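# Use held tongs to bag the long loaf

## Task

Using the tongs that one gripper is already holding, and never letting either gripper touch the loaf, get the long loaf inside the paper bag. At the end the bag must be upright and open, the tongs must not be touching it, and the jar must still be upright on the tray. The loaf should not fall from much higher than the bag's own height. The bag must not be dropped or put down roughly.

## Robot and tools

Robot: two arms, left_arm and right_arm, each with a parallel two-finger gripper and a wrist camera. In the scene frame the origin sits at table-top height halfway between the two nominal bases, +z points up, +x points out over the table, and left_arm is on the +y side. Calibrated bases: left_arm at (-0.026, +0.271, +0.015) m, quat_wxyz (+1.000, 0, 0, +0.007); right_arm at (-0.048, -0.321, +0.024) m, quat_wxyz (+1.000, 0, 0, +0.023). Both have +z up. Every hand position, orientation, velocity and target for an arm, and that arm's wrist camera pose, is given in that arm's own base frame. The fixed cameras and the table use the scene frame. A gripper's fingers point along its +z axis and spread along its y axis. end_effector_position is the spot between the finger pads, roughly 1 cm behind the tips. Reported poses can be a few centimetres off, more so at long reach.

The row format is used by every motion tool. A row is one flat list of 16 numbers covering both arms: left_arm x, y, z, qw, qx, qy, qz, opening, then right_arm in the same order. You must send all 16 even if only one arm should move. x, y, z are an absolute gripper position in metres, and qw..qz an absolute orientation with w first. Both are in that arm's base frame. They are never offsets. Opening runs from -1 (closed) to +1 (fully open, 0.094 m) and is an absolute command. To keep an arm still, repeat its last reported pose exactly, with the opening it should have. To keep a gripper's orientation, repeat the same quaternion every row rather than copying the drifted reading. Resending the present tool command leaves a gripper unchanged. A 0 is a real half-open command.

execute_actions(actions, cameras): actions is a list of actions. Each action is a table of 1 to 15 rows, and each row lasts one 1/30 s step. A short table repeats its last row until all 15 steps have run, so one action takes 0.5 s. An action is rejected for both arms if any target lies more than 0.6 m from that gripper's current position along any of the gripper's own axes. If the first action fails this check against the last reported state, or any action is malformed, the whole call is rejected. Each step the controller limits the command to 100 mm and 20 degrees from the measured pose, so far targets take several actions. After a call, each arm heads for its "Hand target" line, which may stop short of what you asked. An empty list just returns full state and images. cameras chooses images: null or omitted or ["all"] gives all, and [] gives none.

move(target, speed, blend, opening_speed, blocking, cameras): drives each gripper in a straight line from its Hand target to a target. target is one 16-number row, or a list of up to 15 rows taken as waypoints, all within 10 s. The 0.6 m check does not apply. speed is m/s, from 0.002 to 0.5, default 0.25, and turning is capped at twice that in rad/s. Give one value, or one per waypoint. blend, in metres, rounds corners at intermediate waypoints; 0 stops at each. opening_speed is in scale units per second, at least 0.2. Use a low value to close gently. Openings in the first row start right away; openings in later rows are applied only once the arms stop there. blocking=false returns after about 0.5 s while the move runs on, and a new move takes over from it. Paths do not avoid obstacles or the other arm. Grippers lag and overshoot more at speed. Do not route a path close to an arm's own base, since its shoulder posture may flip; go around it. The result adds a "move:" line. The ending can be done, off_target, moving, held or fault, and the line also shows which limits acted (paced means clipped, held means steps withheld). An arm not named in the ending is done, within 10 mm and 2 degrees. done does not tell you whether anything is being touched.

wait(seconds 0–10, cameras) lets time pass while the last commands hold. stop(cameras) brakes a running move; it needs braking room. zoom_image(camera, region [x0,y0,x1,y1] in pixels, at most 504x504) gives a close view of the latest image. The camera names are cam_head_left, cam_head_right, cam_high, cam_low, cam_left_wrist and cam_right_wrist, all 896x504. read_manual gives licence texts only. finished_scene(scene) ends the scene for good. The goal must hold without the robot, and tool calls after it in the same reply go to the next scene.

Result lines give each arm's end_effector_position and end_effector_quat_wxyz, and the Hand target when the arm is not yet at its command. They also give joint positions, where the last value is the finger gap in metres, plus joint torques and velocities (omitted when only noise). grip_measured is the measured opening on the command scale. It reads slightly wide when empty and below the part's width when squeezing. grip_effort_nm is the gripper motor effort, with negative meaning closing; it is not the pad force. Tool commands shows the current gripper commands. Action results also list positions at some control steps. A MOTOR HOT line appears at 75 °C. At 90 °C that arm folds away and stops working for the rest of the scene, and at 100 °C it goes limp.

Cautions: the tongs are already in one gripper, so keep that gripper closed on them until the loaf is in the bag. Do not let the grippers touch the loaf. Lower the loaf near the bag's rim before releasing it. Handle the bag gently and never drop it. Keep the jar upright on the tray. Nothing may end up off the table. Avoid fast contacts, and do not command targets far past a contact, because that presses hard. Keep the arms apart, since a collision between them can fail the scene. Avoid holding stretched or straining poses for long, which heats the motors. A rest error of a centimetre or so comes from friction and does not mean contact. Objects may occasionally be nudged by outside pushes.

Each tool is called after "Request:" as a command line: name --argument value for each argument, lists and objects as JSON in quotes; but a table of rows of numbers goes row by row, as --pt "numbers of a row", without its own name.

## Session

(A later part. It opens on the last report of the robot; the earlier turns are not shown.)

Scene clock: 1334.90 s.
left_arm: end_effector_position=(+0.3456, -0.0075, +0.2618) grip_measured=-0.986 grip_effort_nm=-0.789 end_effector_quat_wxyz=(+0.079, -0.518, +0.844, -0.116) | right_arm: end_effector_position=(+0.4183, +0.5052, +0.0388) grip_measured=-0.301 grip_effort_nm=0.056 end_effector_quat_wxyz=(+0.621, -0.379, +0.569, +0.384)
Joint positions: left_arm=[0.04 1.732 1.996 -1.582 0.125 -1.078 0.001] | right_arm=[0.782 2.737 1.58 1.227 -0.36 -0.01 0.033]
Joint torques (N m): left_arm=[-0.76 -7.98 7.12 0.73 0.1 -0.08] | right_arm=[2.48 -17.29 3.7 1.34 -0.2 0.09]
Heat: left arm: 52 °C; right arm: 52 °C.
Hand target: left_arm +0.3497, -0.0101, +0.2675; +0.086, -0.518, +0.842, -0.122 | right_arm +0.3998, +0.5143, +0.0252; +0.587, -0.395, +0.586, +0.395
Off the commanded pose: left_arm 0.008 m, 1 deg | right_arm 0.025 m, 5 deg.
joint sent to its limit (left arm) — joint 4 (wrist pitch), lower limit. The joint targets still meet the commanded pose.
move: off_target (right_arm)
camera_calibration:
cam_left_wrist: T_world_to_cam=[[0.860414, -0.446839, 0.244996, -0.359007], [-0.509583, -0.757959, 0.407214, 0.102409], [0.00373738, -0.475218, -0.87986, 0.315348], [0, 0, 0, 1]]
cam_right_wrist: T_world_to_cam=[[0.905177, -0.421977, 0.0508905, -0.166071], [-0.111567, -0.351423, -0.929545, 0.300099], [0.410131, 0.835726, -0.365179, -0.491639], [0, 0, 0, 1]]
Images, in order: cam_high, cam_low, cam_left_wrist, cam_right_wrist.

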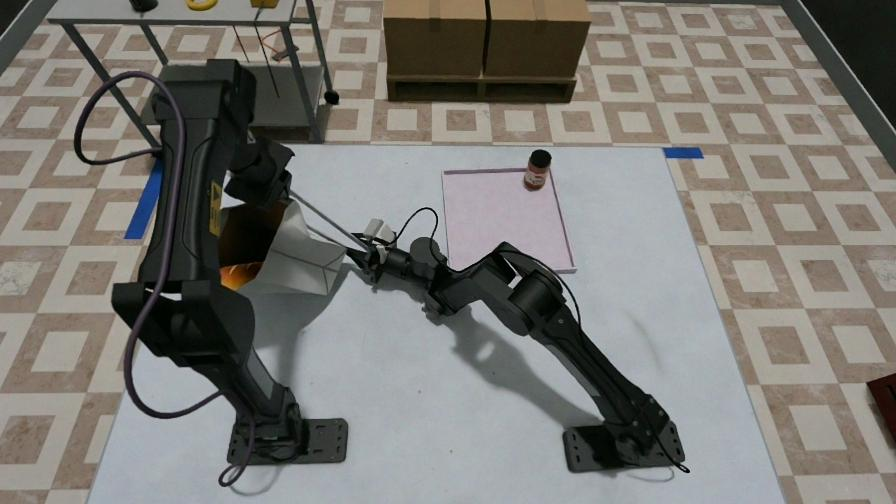

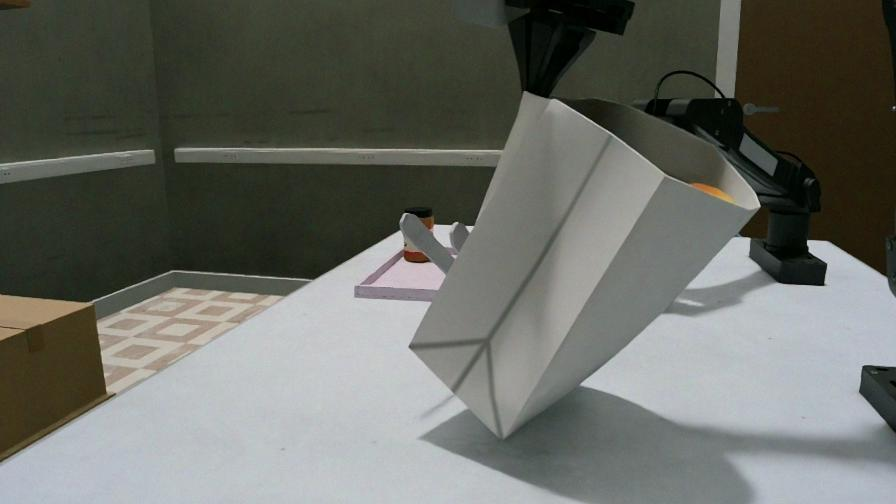

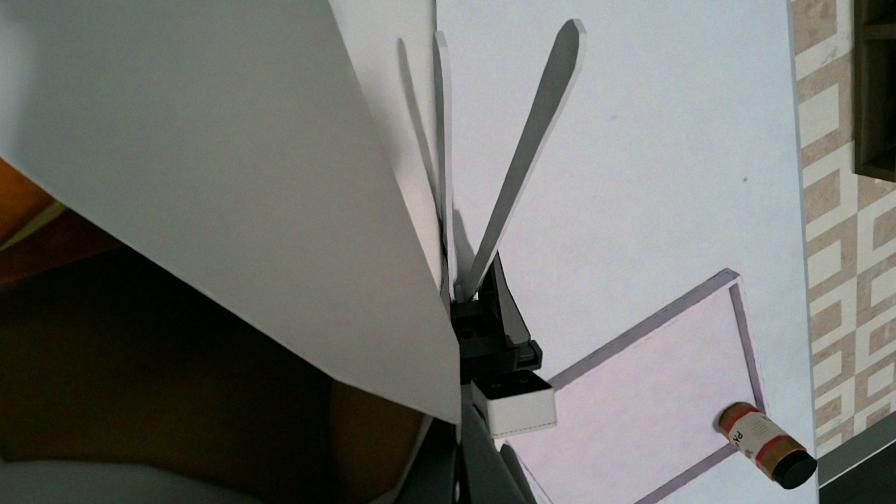

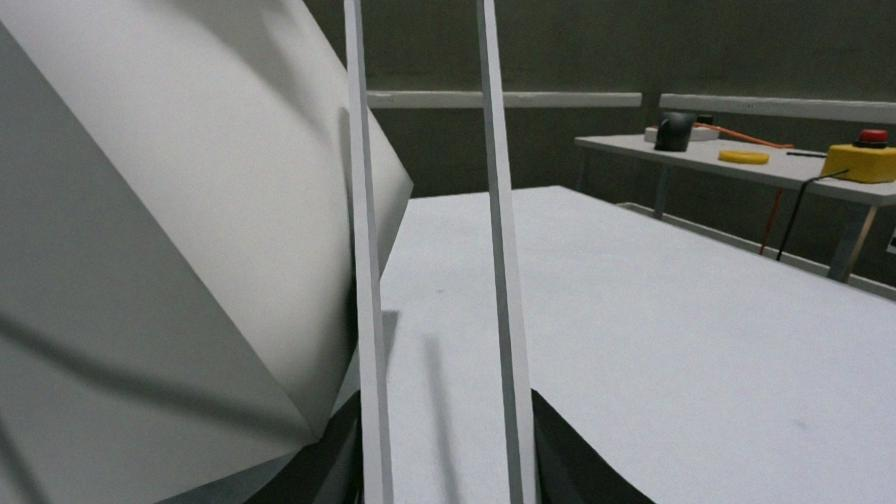

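Request:
move --target '[0.37,-0.02,0.268,0.0682,-0.5181,0.8453,-0.1113,-1,0.37,0.545,0.025,0.5862,-0.3954,0.5862,0.3954,-0.3]' --speed 0.05 --cameras '["cam_high","cam_low","cam_right_wrist","cam_left_wrist"]'

Scene clock: 1341.30 s.
left_arm: end_effector_position=(+0.3634, -0.0154, +0.2673) grip_measured=-0.986 grip_effort_nm=-0.789 end_effector_quat_wxyz=(+0.092, -0.517, +0.843, -0.120) | right_arm: end_effector_position=(+0.3867, +0.5329, +0.0391) grip_measured=-0.301 grip_effort_nm=0.061 end_effector_quat_wxyz=(+0.621, -0.377, +0.568, +0.386)
Joint positions: left_arm=[0.009 1.79 2.084 -1.582 0.11 -1.108 0.001] | right_arm=[0.869 2.737 1.575 1.235 -0.273 -0.011 0.033]
Joint torques (N m): left_arm=[-0.81 -7.12 6.94 0.79 0.18 -0.06] | right_arm=[2.54 -16.85 5.15 1.23 -0.19 0.11]
Hand target: left_arm +0.3697, -0.0200, +0.2675; +0.090, -0.517, +0.842, -0.125 | right_arm +0.3693, +0.5435, +0.0253; +0.587, -0.395, +0.586, +0.395
Off the commanded pose: left_arm 0.008 m, 3 deg | right_arm 0.025 m, 5 deg.
joint sent to its limit (left arm) — joint 4 (wrist pitch), lower limit. The joint targets are off in orientation, not in position.
move: off_target (left_arm, right_arm)
camera_calibration:
cam_left_wrist: T_world_to_cam=[[0.85453, -0.447008, 0.264502, -0.382301], [-0.51865, -0.761749, 0.388254, 0.111552], [0.0279311, -0.468959, -0.882778, 0.308529], [0, 0, 0, 1]]
cam_right_wrist: T_world_to_cam=[[0.905306, -0.42214, 0.0471013, -0.125579], [-0.112834, -0.34591, -0.931458, 0.304209], [0.409499, 0.83794, -0.360787, -0.502774], [0, 0, 0, 1]]
Images, in order: cam_high, cam_low, cam_left_wrist, cam_right_wrist.

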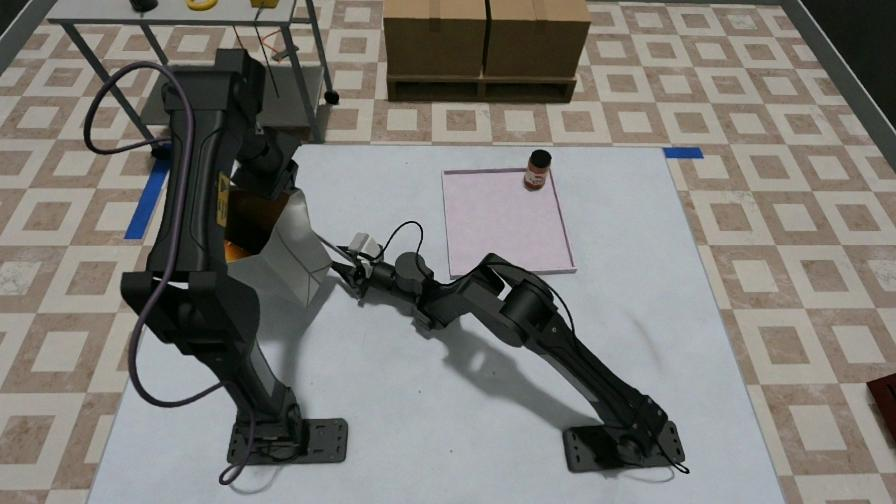

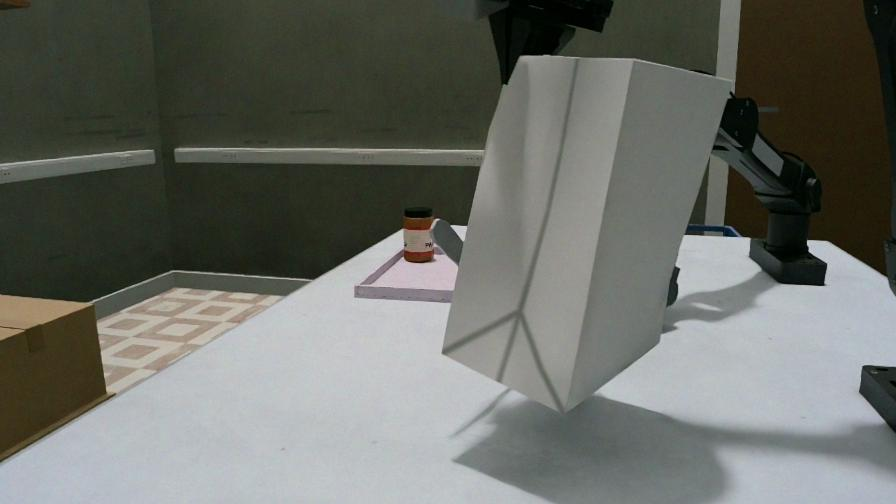

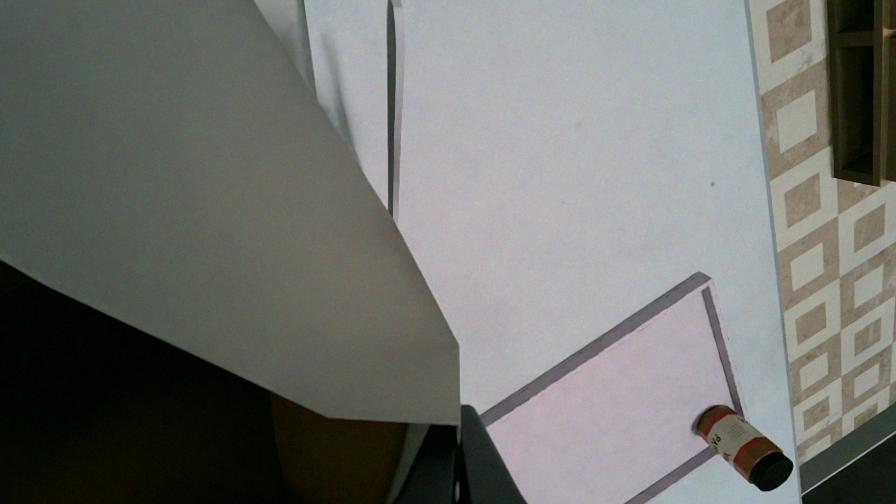

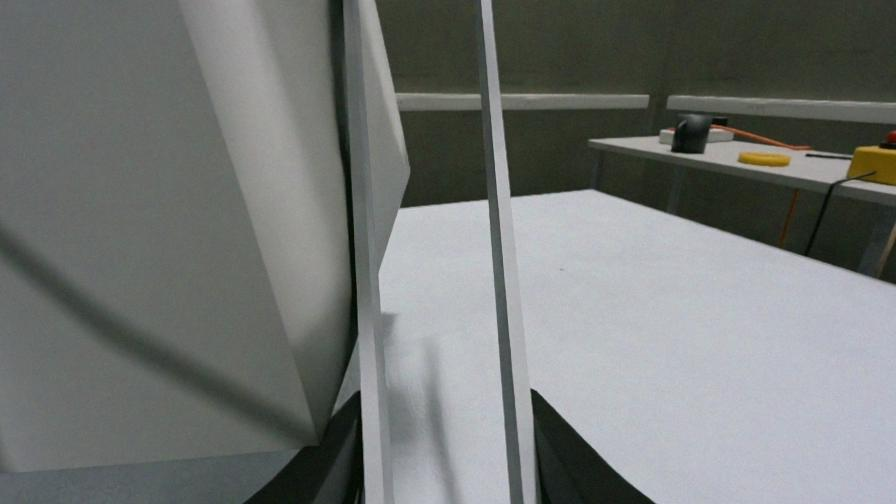

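Request:
move --target '[0.375,-0.025,0.243,0.0682,-0.5181,0.8453,-0.1113,-1,0.355,0.555,0.025,0.5862,-0.3954,0.5862,0.3954,-0.3]' --speed 0.04 --cameras '["cam_high","cam_low","cam_right_wrist","cam_left_wrist"]'

Scene clock: 1347.50 s.
left_arm: end_effector_position=(+0.3701, -0.0188, +0.2551) grip_measured=-0.986 grip_effort_nm=-0.794 end_effector_quat_wxyz=(+0.083, -0.516, +0.845, -0.112) | right_arm: end_effector_position=(+0.3753, +0.5425, +0.0392) grip_measured=-0.301 grip_effort_nm=0.061 end_effector_quat_wxyz=(+0.622, -0.374, +0.570, +0.385)
Joint positions: left_arm=[-0.005 1.817 2.071 -1.564 0.101 -1.115 0.001] | right_arm=[0.902 2.737 1.575 1.235 -0.233 -0.011 0.033]
Joint torques (N m): left_arm=[-1.01 -7.62 4 0.95 0.25 -0.11] | right_arm=[2.91 -17.11 4.57 1.26 -0.24 0.11]
Heat: left arm: 48 °C; right arm: 58 °C.
Hand target: left_arm +0.3746, -0.0250, +0.2432; +0.068, -0.518, +0.845, -0.111 | right_arm +0.3545, +0.5535, +0.0253; +0.587, -0.395, +0.586, +0.395
Off the commanded pose: left_arm 0.014 m, 2 deg | right_arm 0.028 m, 5 deg.
move: off_target (left_arm, right_arm)
camera_calibration:
cam_left_wrist: T_world_to_cam=[[0.858162, -0.452781, 0.241965, -0.381995], [-0.51335, -0.761846, 0.395047, 0.113424], [0.00547024, -0.463227, -0.886223, 0.305193], [0, 0, 0, 1]]
cam_right_wrist: T_world_to_cam=[[0.902372, -0.428679, 0.0442558, -0.106528], [-0.117413, -0.343356, -0.931837, 0.30673], [0.414655, 0.835668, -0.360167, -0.506884], [0, 0, 0, 1]]
Images, in order: cam_high, cam_low, cam_left_wrist, cam_right_wrist.

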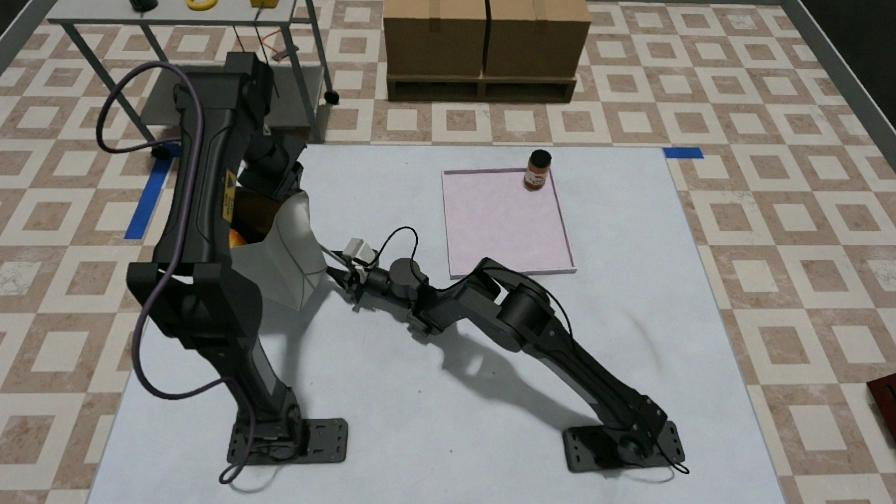

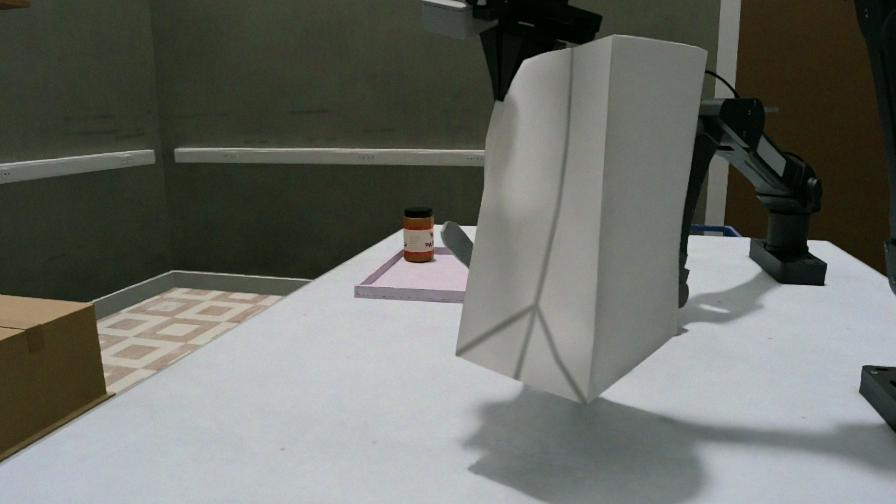

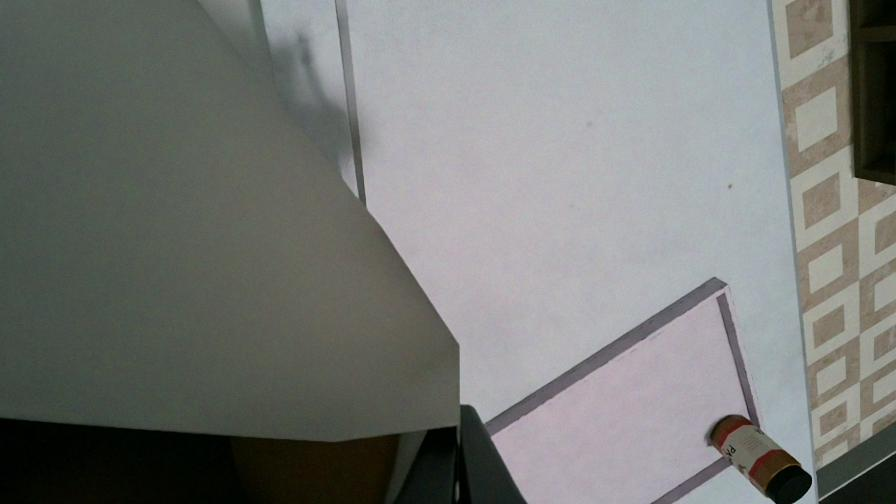

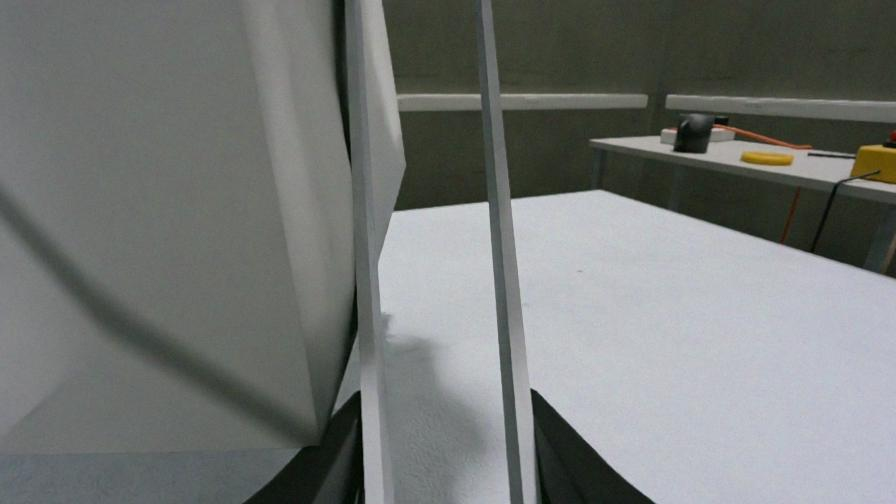

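Request:
move --target '[0.375,-0.025,0.218,0.0682,-0.5181,0.8453,-0.1113,-1,0.355,0.555,0.025,0.5862,-0.3954,0.5862,0.3954,-0.3]' --speed 0.03 --cameras '["cam_high","cam_low","cam_right_wrist","cam_left_wrist"]'

Scene clock: 1353.67 s.
left_arm: end_effector_position=(+0.3764, -0.0190, +0.2162) grip_measured=-0.986 grip_effort_nm=-0.789 end_effector_quat_wxyz=(+0.067, -0.518, +0.847, -0.100) | right_arm: end_effector_position=(+0.3751, +0.5426, +0.0391) grip_measured=-0.301 grip_effort_nm=0.061 end_effector_quat_wxyz=(+0.623, -0.375, +0.569, +0.384)
Joint positions: left_arm=[-0.007 1.817 1.913 -1.446 0.098 -1.116 0.001] | right_arm=[0.902 2.737 1.575 1.234 -0.233 -0.014 0.033]
Joint torques (N m): left_arm=[-0.75 -11.74 3.54 0.82 0.29 -0.11] | right_arm=[2.89 -17.11 4.57 1.27 -0.23 0.13]
Hand target: left_arm +0.3749, -0.0249, +0.2181; +0.068, -0.518, +0.845, -0.111 | right_arm +0.3544, +0.5536, +0.0252; +0.587, -0.395, +0.586, +0.395
Off the commanded pose: left_arm 0.006 m, 1 deg | right_arm 0.028 m, 5 deg.
move: off_target (right_arm)
camera_calibration:
cam_left_wrist: T_world_to_cam=[[0.867553, -0.452823, 0.205675, -0.373783], [-0.496424, -0.763291, 0.413461, 0.121467], [-0.0302344, -0.460801, -0.886988, 0.284285], [0, 0, 0, 1]]
cam_right_wrist: T_world_to_cam=[[0.902356, -0.42844, 0.0468315, -0.106502], [-0.115317, -0.344705, -0.931601, 0.306607], [0.415278, 0.835235, -0.360453, -0.506945], [0, 0, 0, 1]]
Images, in order: cam_high, cam_low, cam_left_wrist, cam_right_wrist.

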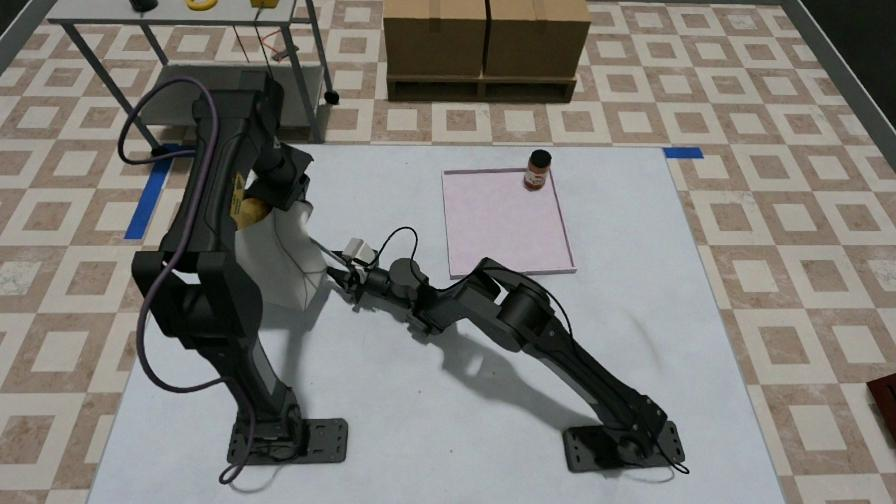

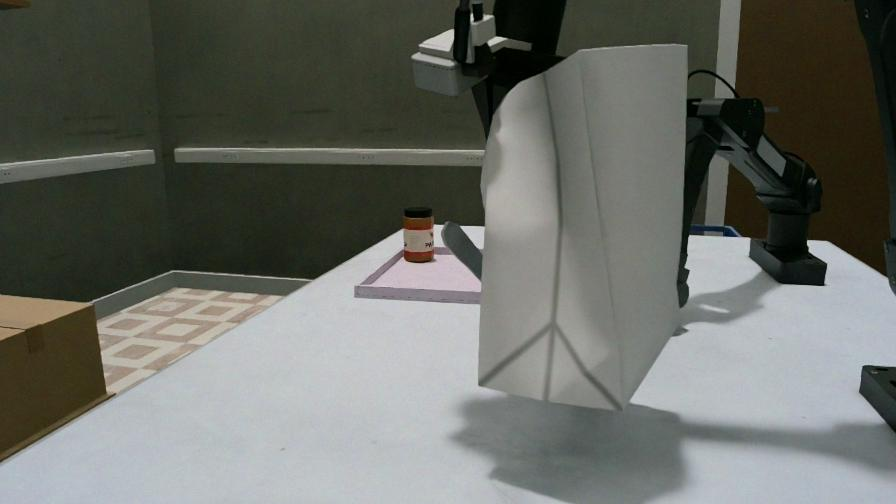

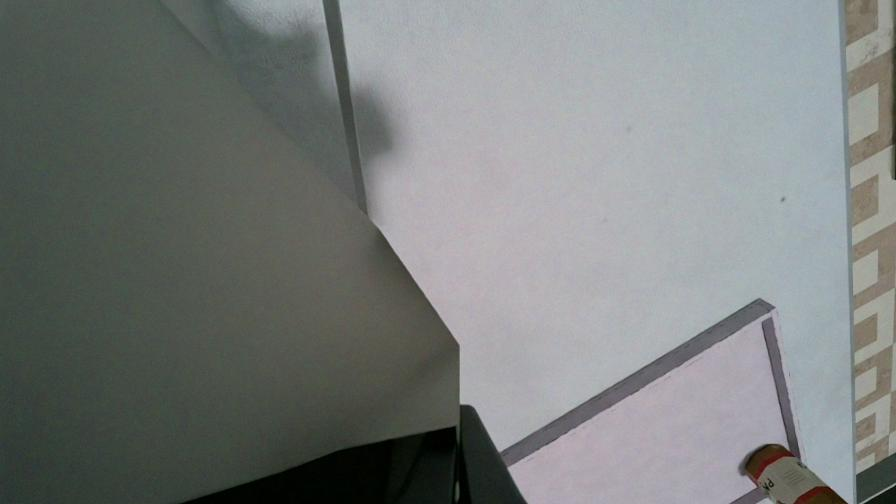

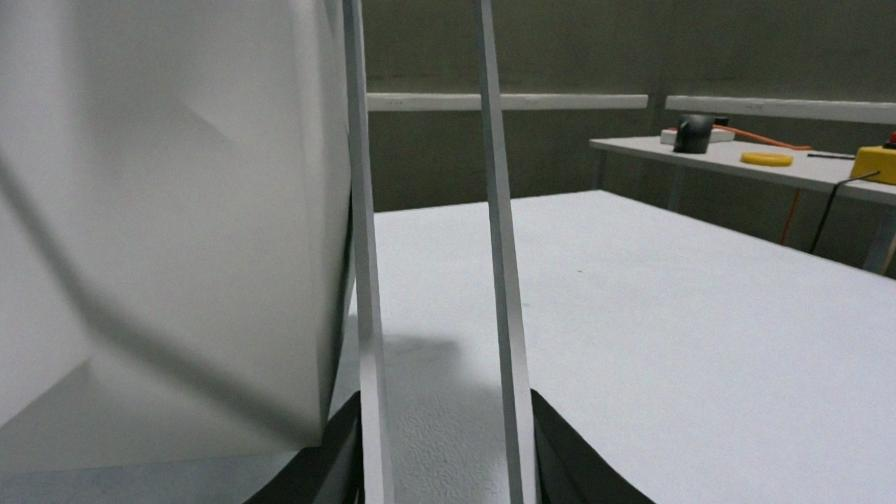

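Request:
zoom_image --camera "cam_low" --region '[440, 300, 740, 480]'

Request:
zoom_image --camera "cam_right_wrist" --region '[0, 250, 420, 504]'

Request:
zoom_image --camera "cam_high" --region '[200, 150, 420, 340]'

Scaled by 1.680.

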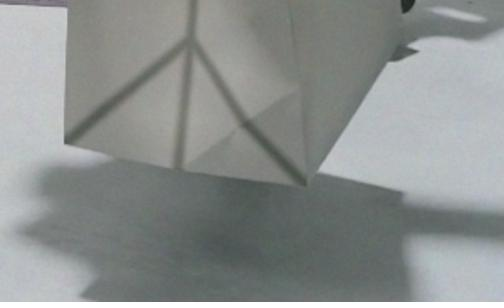

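Scaled by 1.200.

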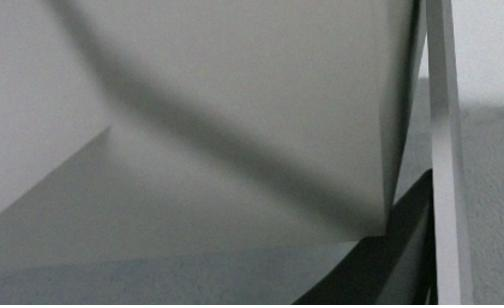

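Scaled by 2.291.

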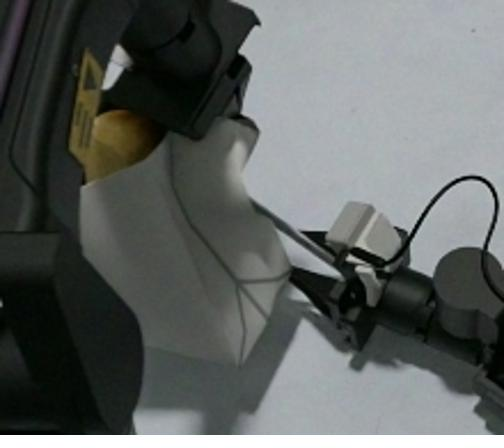

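Request:
move --pt "0.375 -0.025 0.25 0.0682 -0.5181 0.8453 -0.1113 -1 0.365 0.545 0.025 0.5862 -0.3954 0.5862 0.3954 -0.3" --pt "0.375 -0.025 0.25 0.0682 -0.5181 0.8453 -0.1113 -1 0.355 0.50 0.025 0.5862 -0.3954 0.5862 0.3954 -0.3" --speed 0.05 --cameras '["cam_high","cam_low","cam_right_wrist","cam_left_wrist"]'

Scene clock: 1369.87 s.
left_arm: end_effector_position=(+0.3679, -0.0223, +0.2509) grip_measured=-0.986 grip_effort_nm=-0.794 end_effector_quat_wxyz=(+0.068, -0.518, +0.845, -0.109) | right_arm: end_effector_position=(+0.3615, +0.5010, +0.0318) grip_measured=-0.301 grip_effort_nm=0.051 end_effector_quat_wxyz=(+0.609, -0.381, +0.576, +0.390)
Joint positions: left_arm=[-0.009 1.832 2.079 -1.585 0.112 -1.123 0.001] | right_arm=[0.86 2.657 1.347 1.357 -0.294 -0.001 0.033]
Joint torques (N m): left_arm=[-0.38 -7.69 6.87 0.72 0.14 0.03] | right_arm=[-0.31 -16.51 3.12 1.49 -0.36 0.01]
Hand target: left_arm +0.3748, -0.0250, +0.2499; +0.068, -0.518, +0.845, -0.111 | right_arm +0.3549, +0.4999, +0.0249; +0.587, -0.395, +0.586, +0.396
Off the commanded pose: left_arm 0.008 m, 0 deg | right_arm 0.009 m, 3 deg.
joint read past its limit (left arm) — joint 4 (wrist pitch), lower limit.
move: off_target (right_arm)
camera_calibration:
cam_left_wrist: T_world_to_cam=[[0.865215, -0.449516, 0.222124, -0.378256], [-0.501003, -0.757394, 0.41875, 0.100885], [-0.0199997, -0.473593, -0.880517, 0.307624], [0, 0, 0, 1]]
cam_right_wrist: T_world_to_cam=[[0.911881, -0.409242, 0.0315331, -0.124214], [-0.130688, -0.362309, -0.92285, 0.297961], [0.389094, 0.837408, -0.383866, -0.460014], [0, 0, 0, 1]]
Images, in order: cam_high, cam_low, cam_left_wrist, cam_right_wrist.

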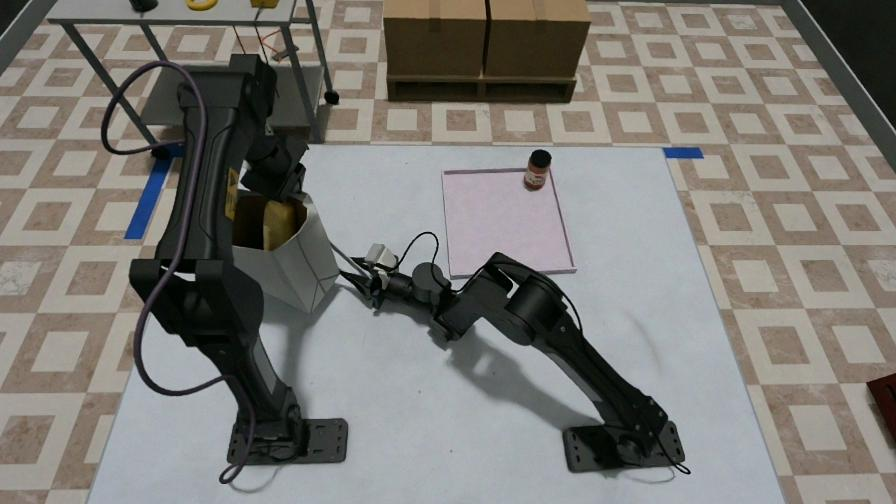

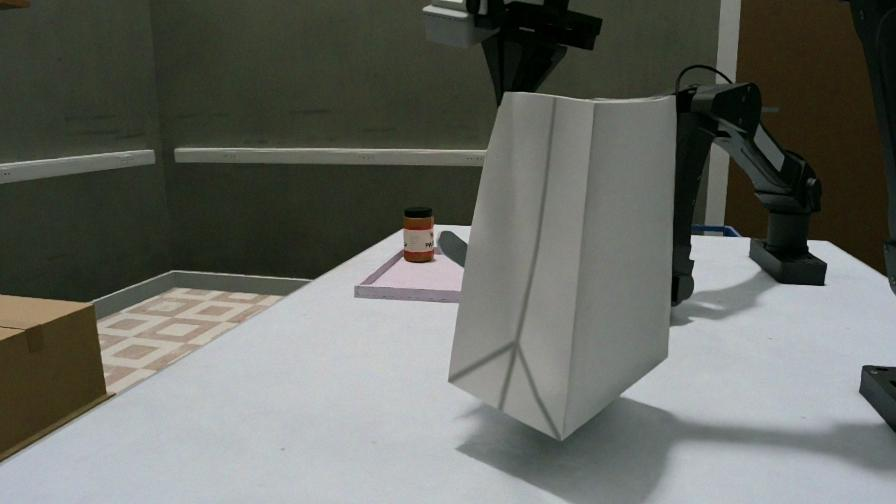

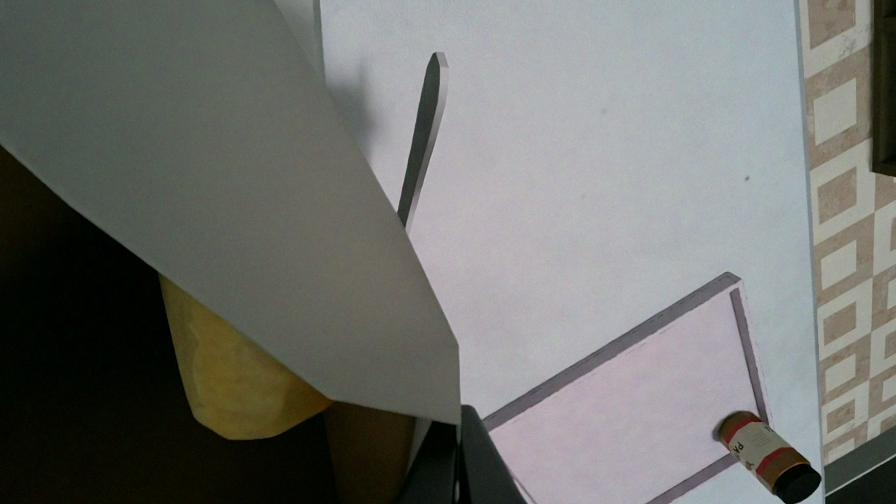

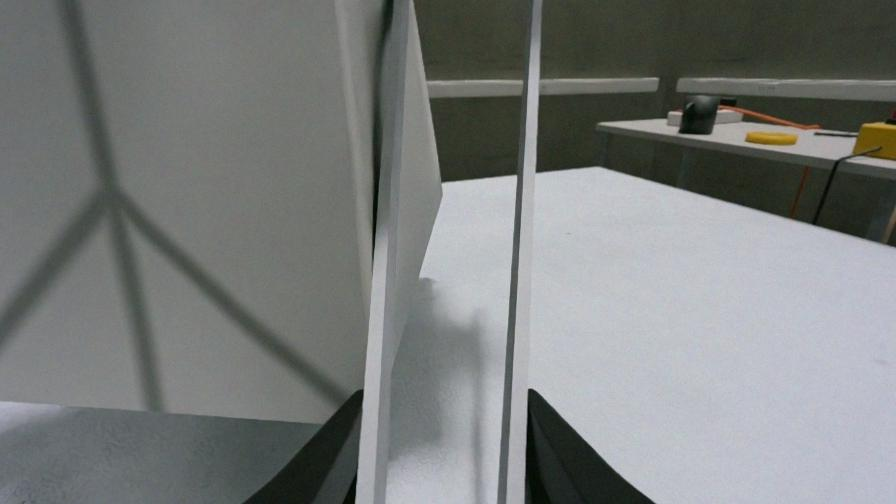

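Request:
move --target '[0.375,-0.025,0.228,0.0682,-0.5181,0.8453,-0.1113,-1,0.355,0.50,0.025,0.5862,-0.3954,0.5862,0.3954,-0.3]' --speed 0.03 --cameras '["cam_high","cam_low","cam_right_wrist"]'

Request:
move --target '[0.375,-0.025,0.21,0.0682,-0.5181,0.8453,-0.1113,-1,0.355,0.50,0.025,0.5862,-0.3954,0.5862,0.3954,-0.3]' --speed 0.03 --cameras '["cam_high","cam_low","cam_right_wrist"]'

Scene clock: 1379.63 s.
Off the commanded pose: left_arm 0.006 m, 2 deg | right_arm 0.009 m, 3 deg.
move: off_target (right_arm)
camera_calibration:
cam_right_wrist: T_world_to_cam=[[0.912046, -0.408892, 0.0312782, -0.124375], [-0.130623, -0.361963, -0.922995, 0.297853], [0.388727, 0.837729, -0.383538, -0.460012], [0, 0, 0, 1]]
Images, in order: cam_high, cam_low, cam_right_wrist.

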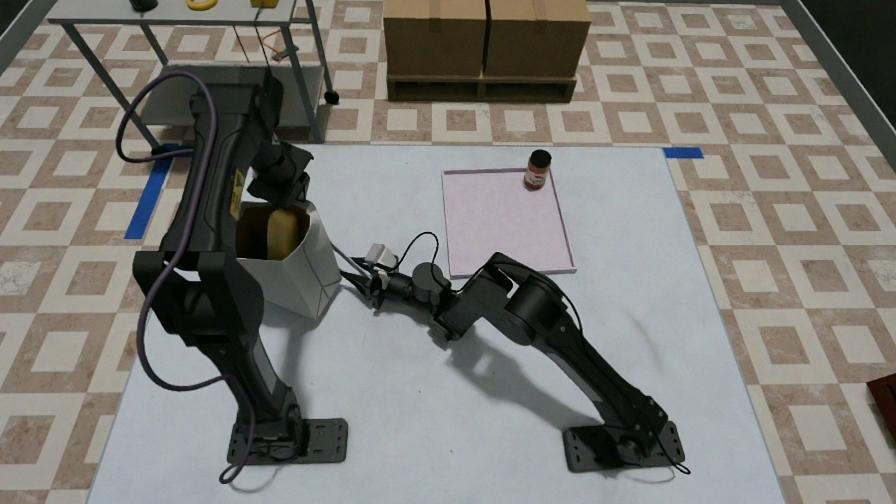

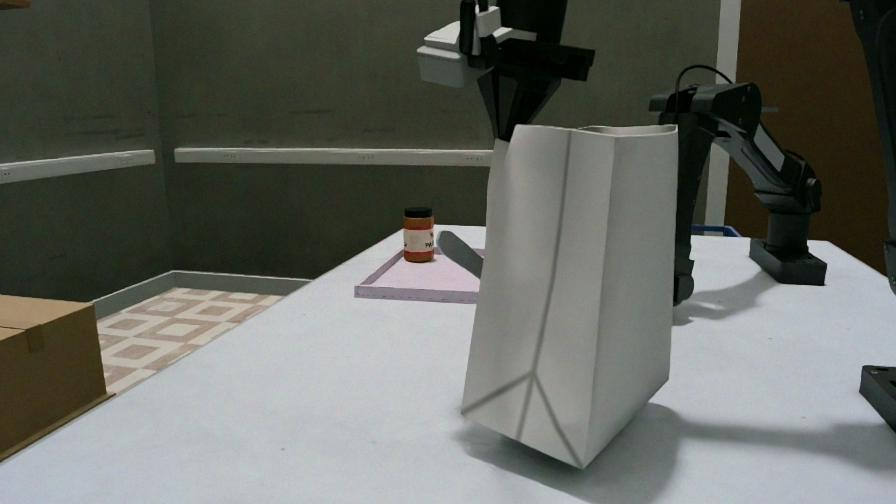

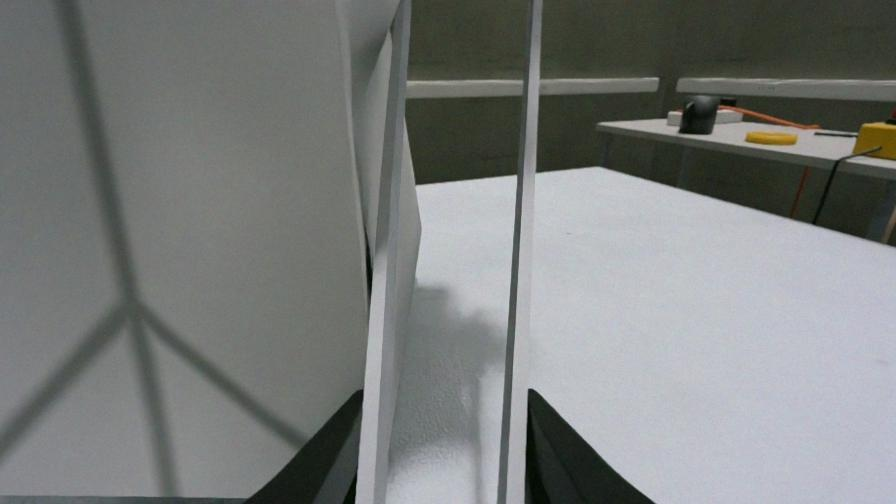

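Scene clock: 1380.67 s.
left_arm: end_effector_position=(+0.3730, -0.0228, +0.1970) grip_measured=-0.986 grip_effort_nm=-0.789 end_effector_quat_wxyz=(+0.041, -0.521, +0.847, -0.094) | right_arm: end_effector_position=(+0.3614, +0.5010, +0.0319) grip_measured=-0.301 grip_effort_nm=0.066 end_effector_quat_wxyz=(+0.609, -0.381, +0.576, +0.391)
Joint positions: left_arm=[-0.009 1.832 1.861 -1.429 0.114 -1.123 0.001] | right_arm=[0.86 2.657 1.347 1.358 -0.294 0 0.033]
Joint torques (N m): left_arm=[-0.59 -14.53 4.01 0.94 0.08 0.01] | right_arm=[-0.31 -16.51 3.11 1.49 -0.36 0.01]
Hand target: left_arm +0.3748, -0.0250, +0.2101; +0.067, -0.518, +0.845, -0.111 | right_arm +0.3548, +0.4999, +0.0250; +0.587, -0.395, +0.586, +0.396
Off the commanded pose: left_arm 0.013 m, 4 deg | right_arm 0.009 m, 3 deg.
move: off_target (left_arm, right_arm)
camera_calibration:
cam_right_wrist: T_world_to_cam=[[0.912064, -0.408881, 0.0308973, -0.124375], [-0.130939, -0.361824, -0.923005, 0.297897], [0.388579, 0.837795, -0.383545, -0.459992], [0, 0, 0, 1]]
Images, in order: cam_high, cam_low, cam_right_wrist.

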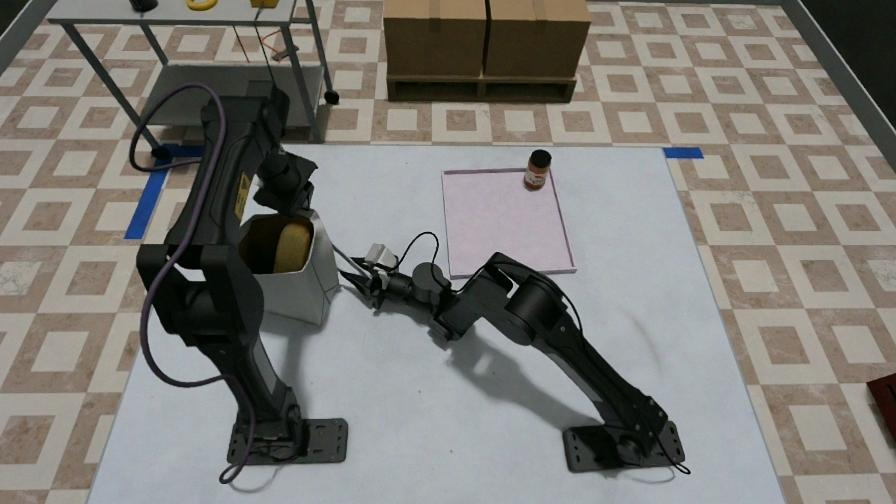

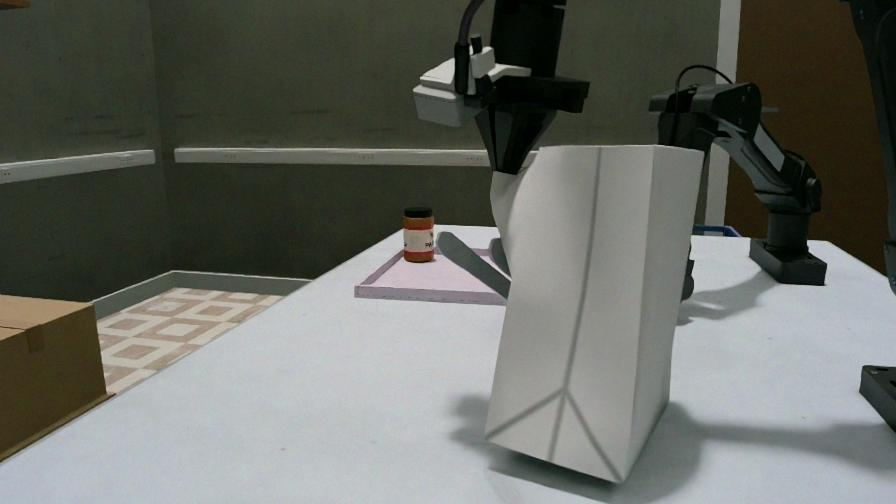

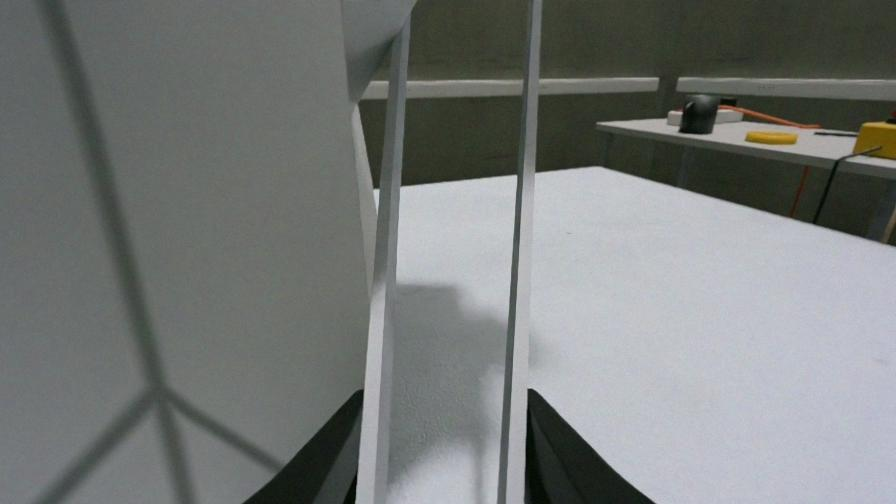

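Request:
zoom_image --camera "cam_low" --region '[400, 330, 740, 504]'

Request:
zoom_image --camera "cam_high" --region '[200, 150, 420, 340]'

Scaled by 1.482.

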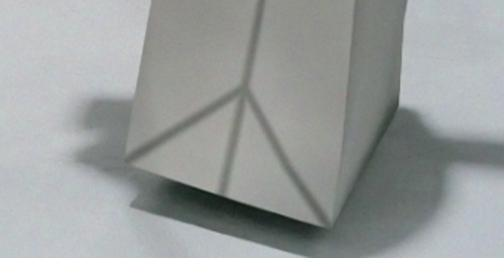

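Scaled by 2.291.

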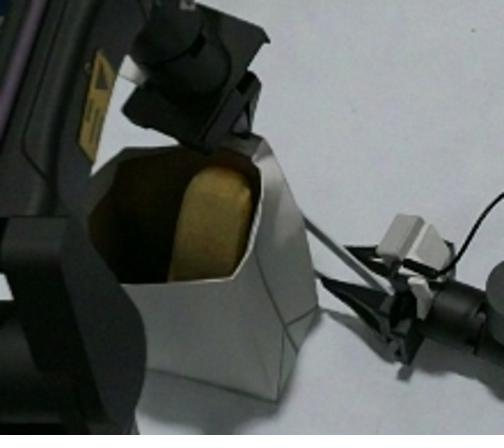

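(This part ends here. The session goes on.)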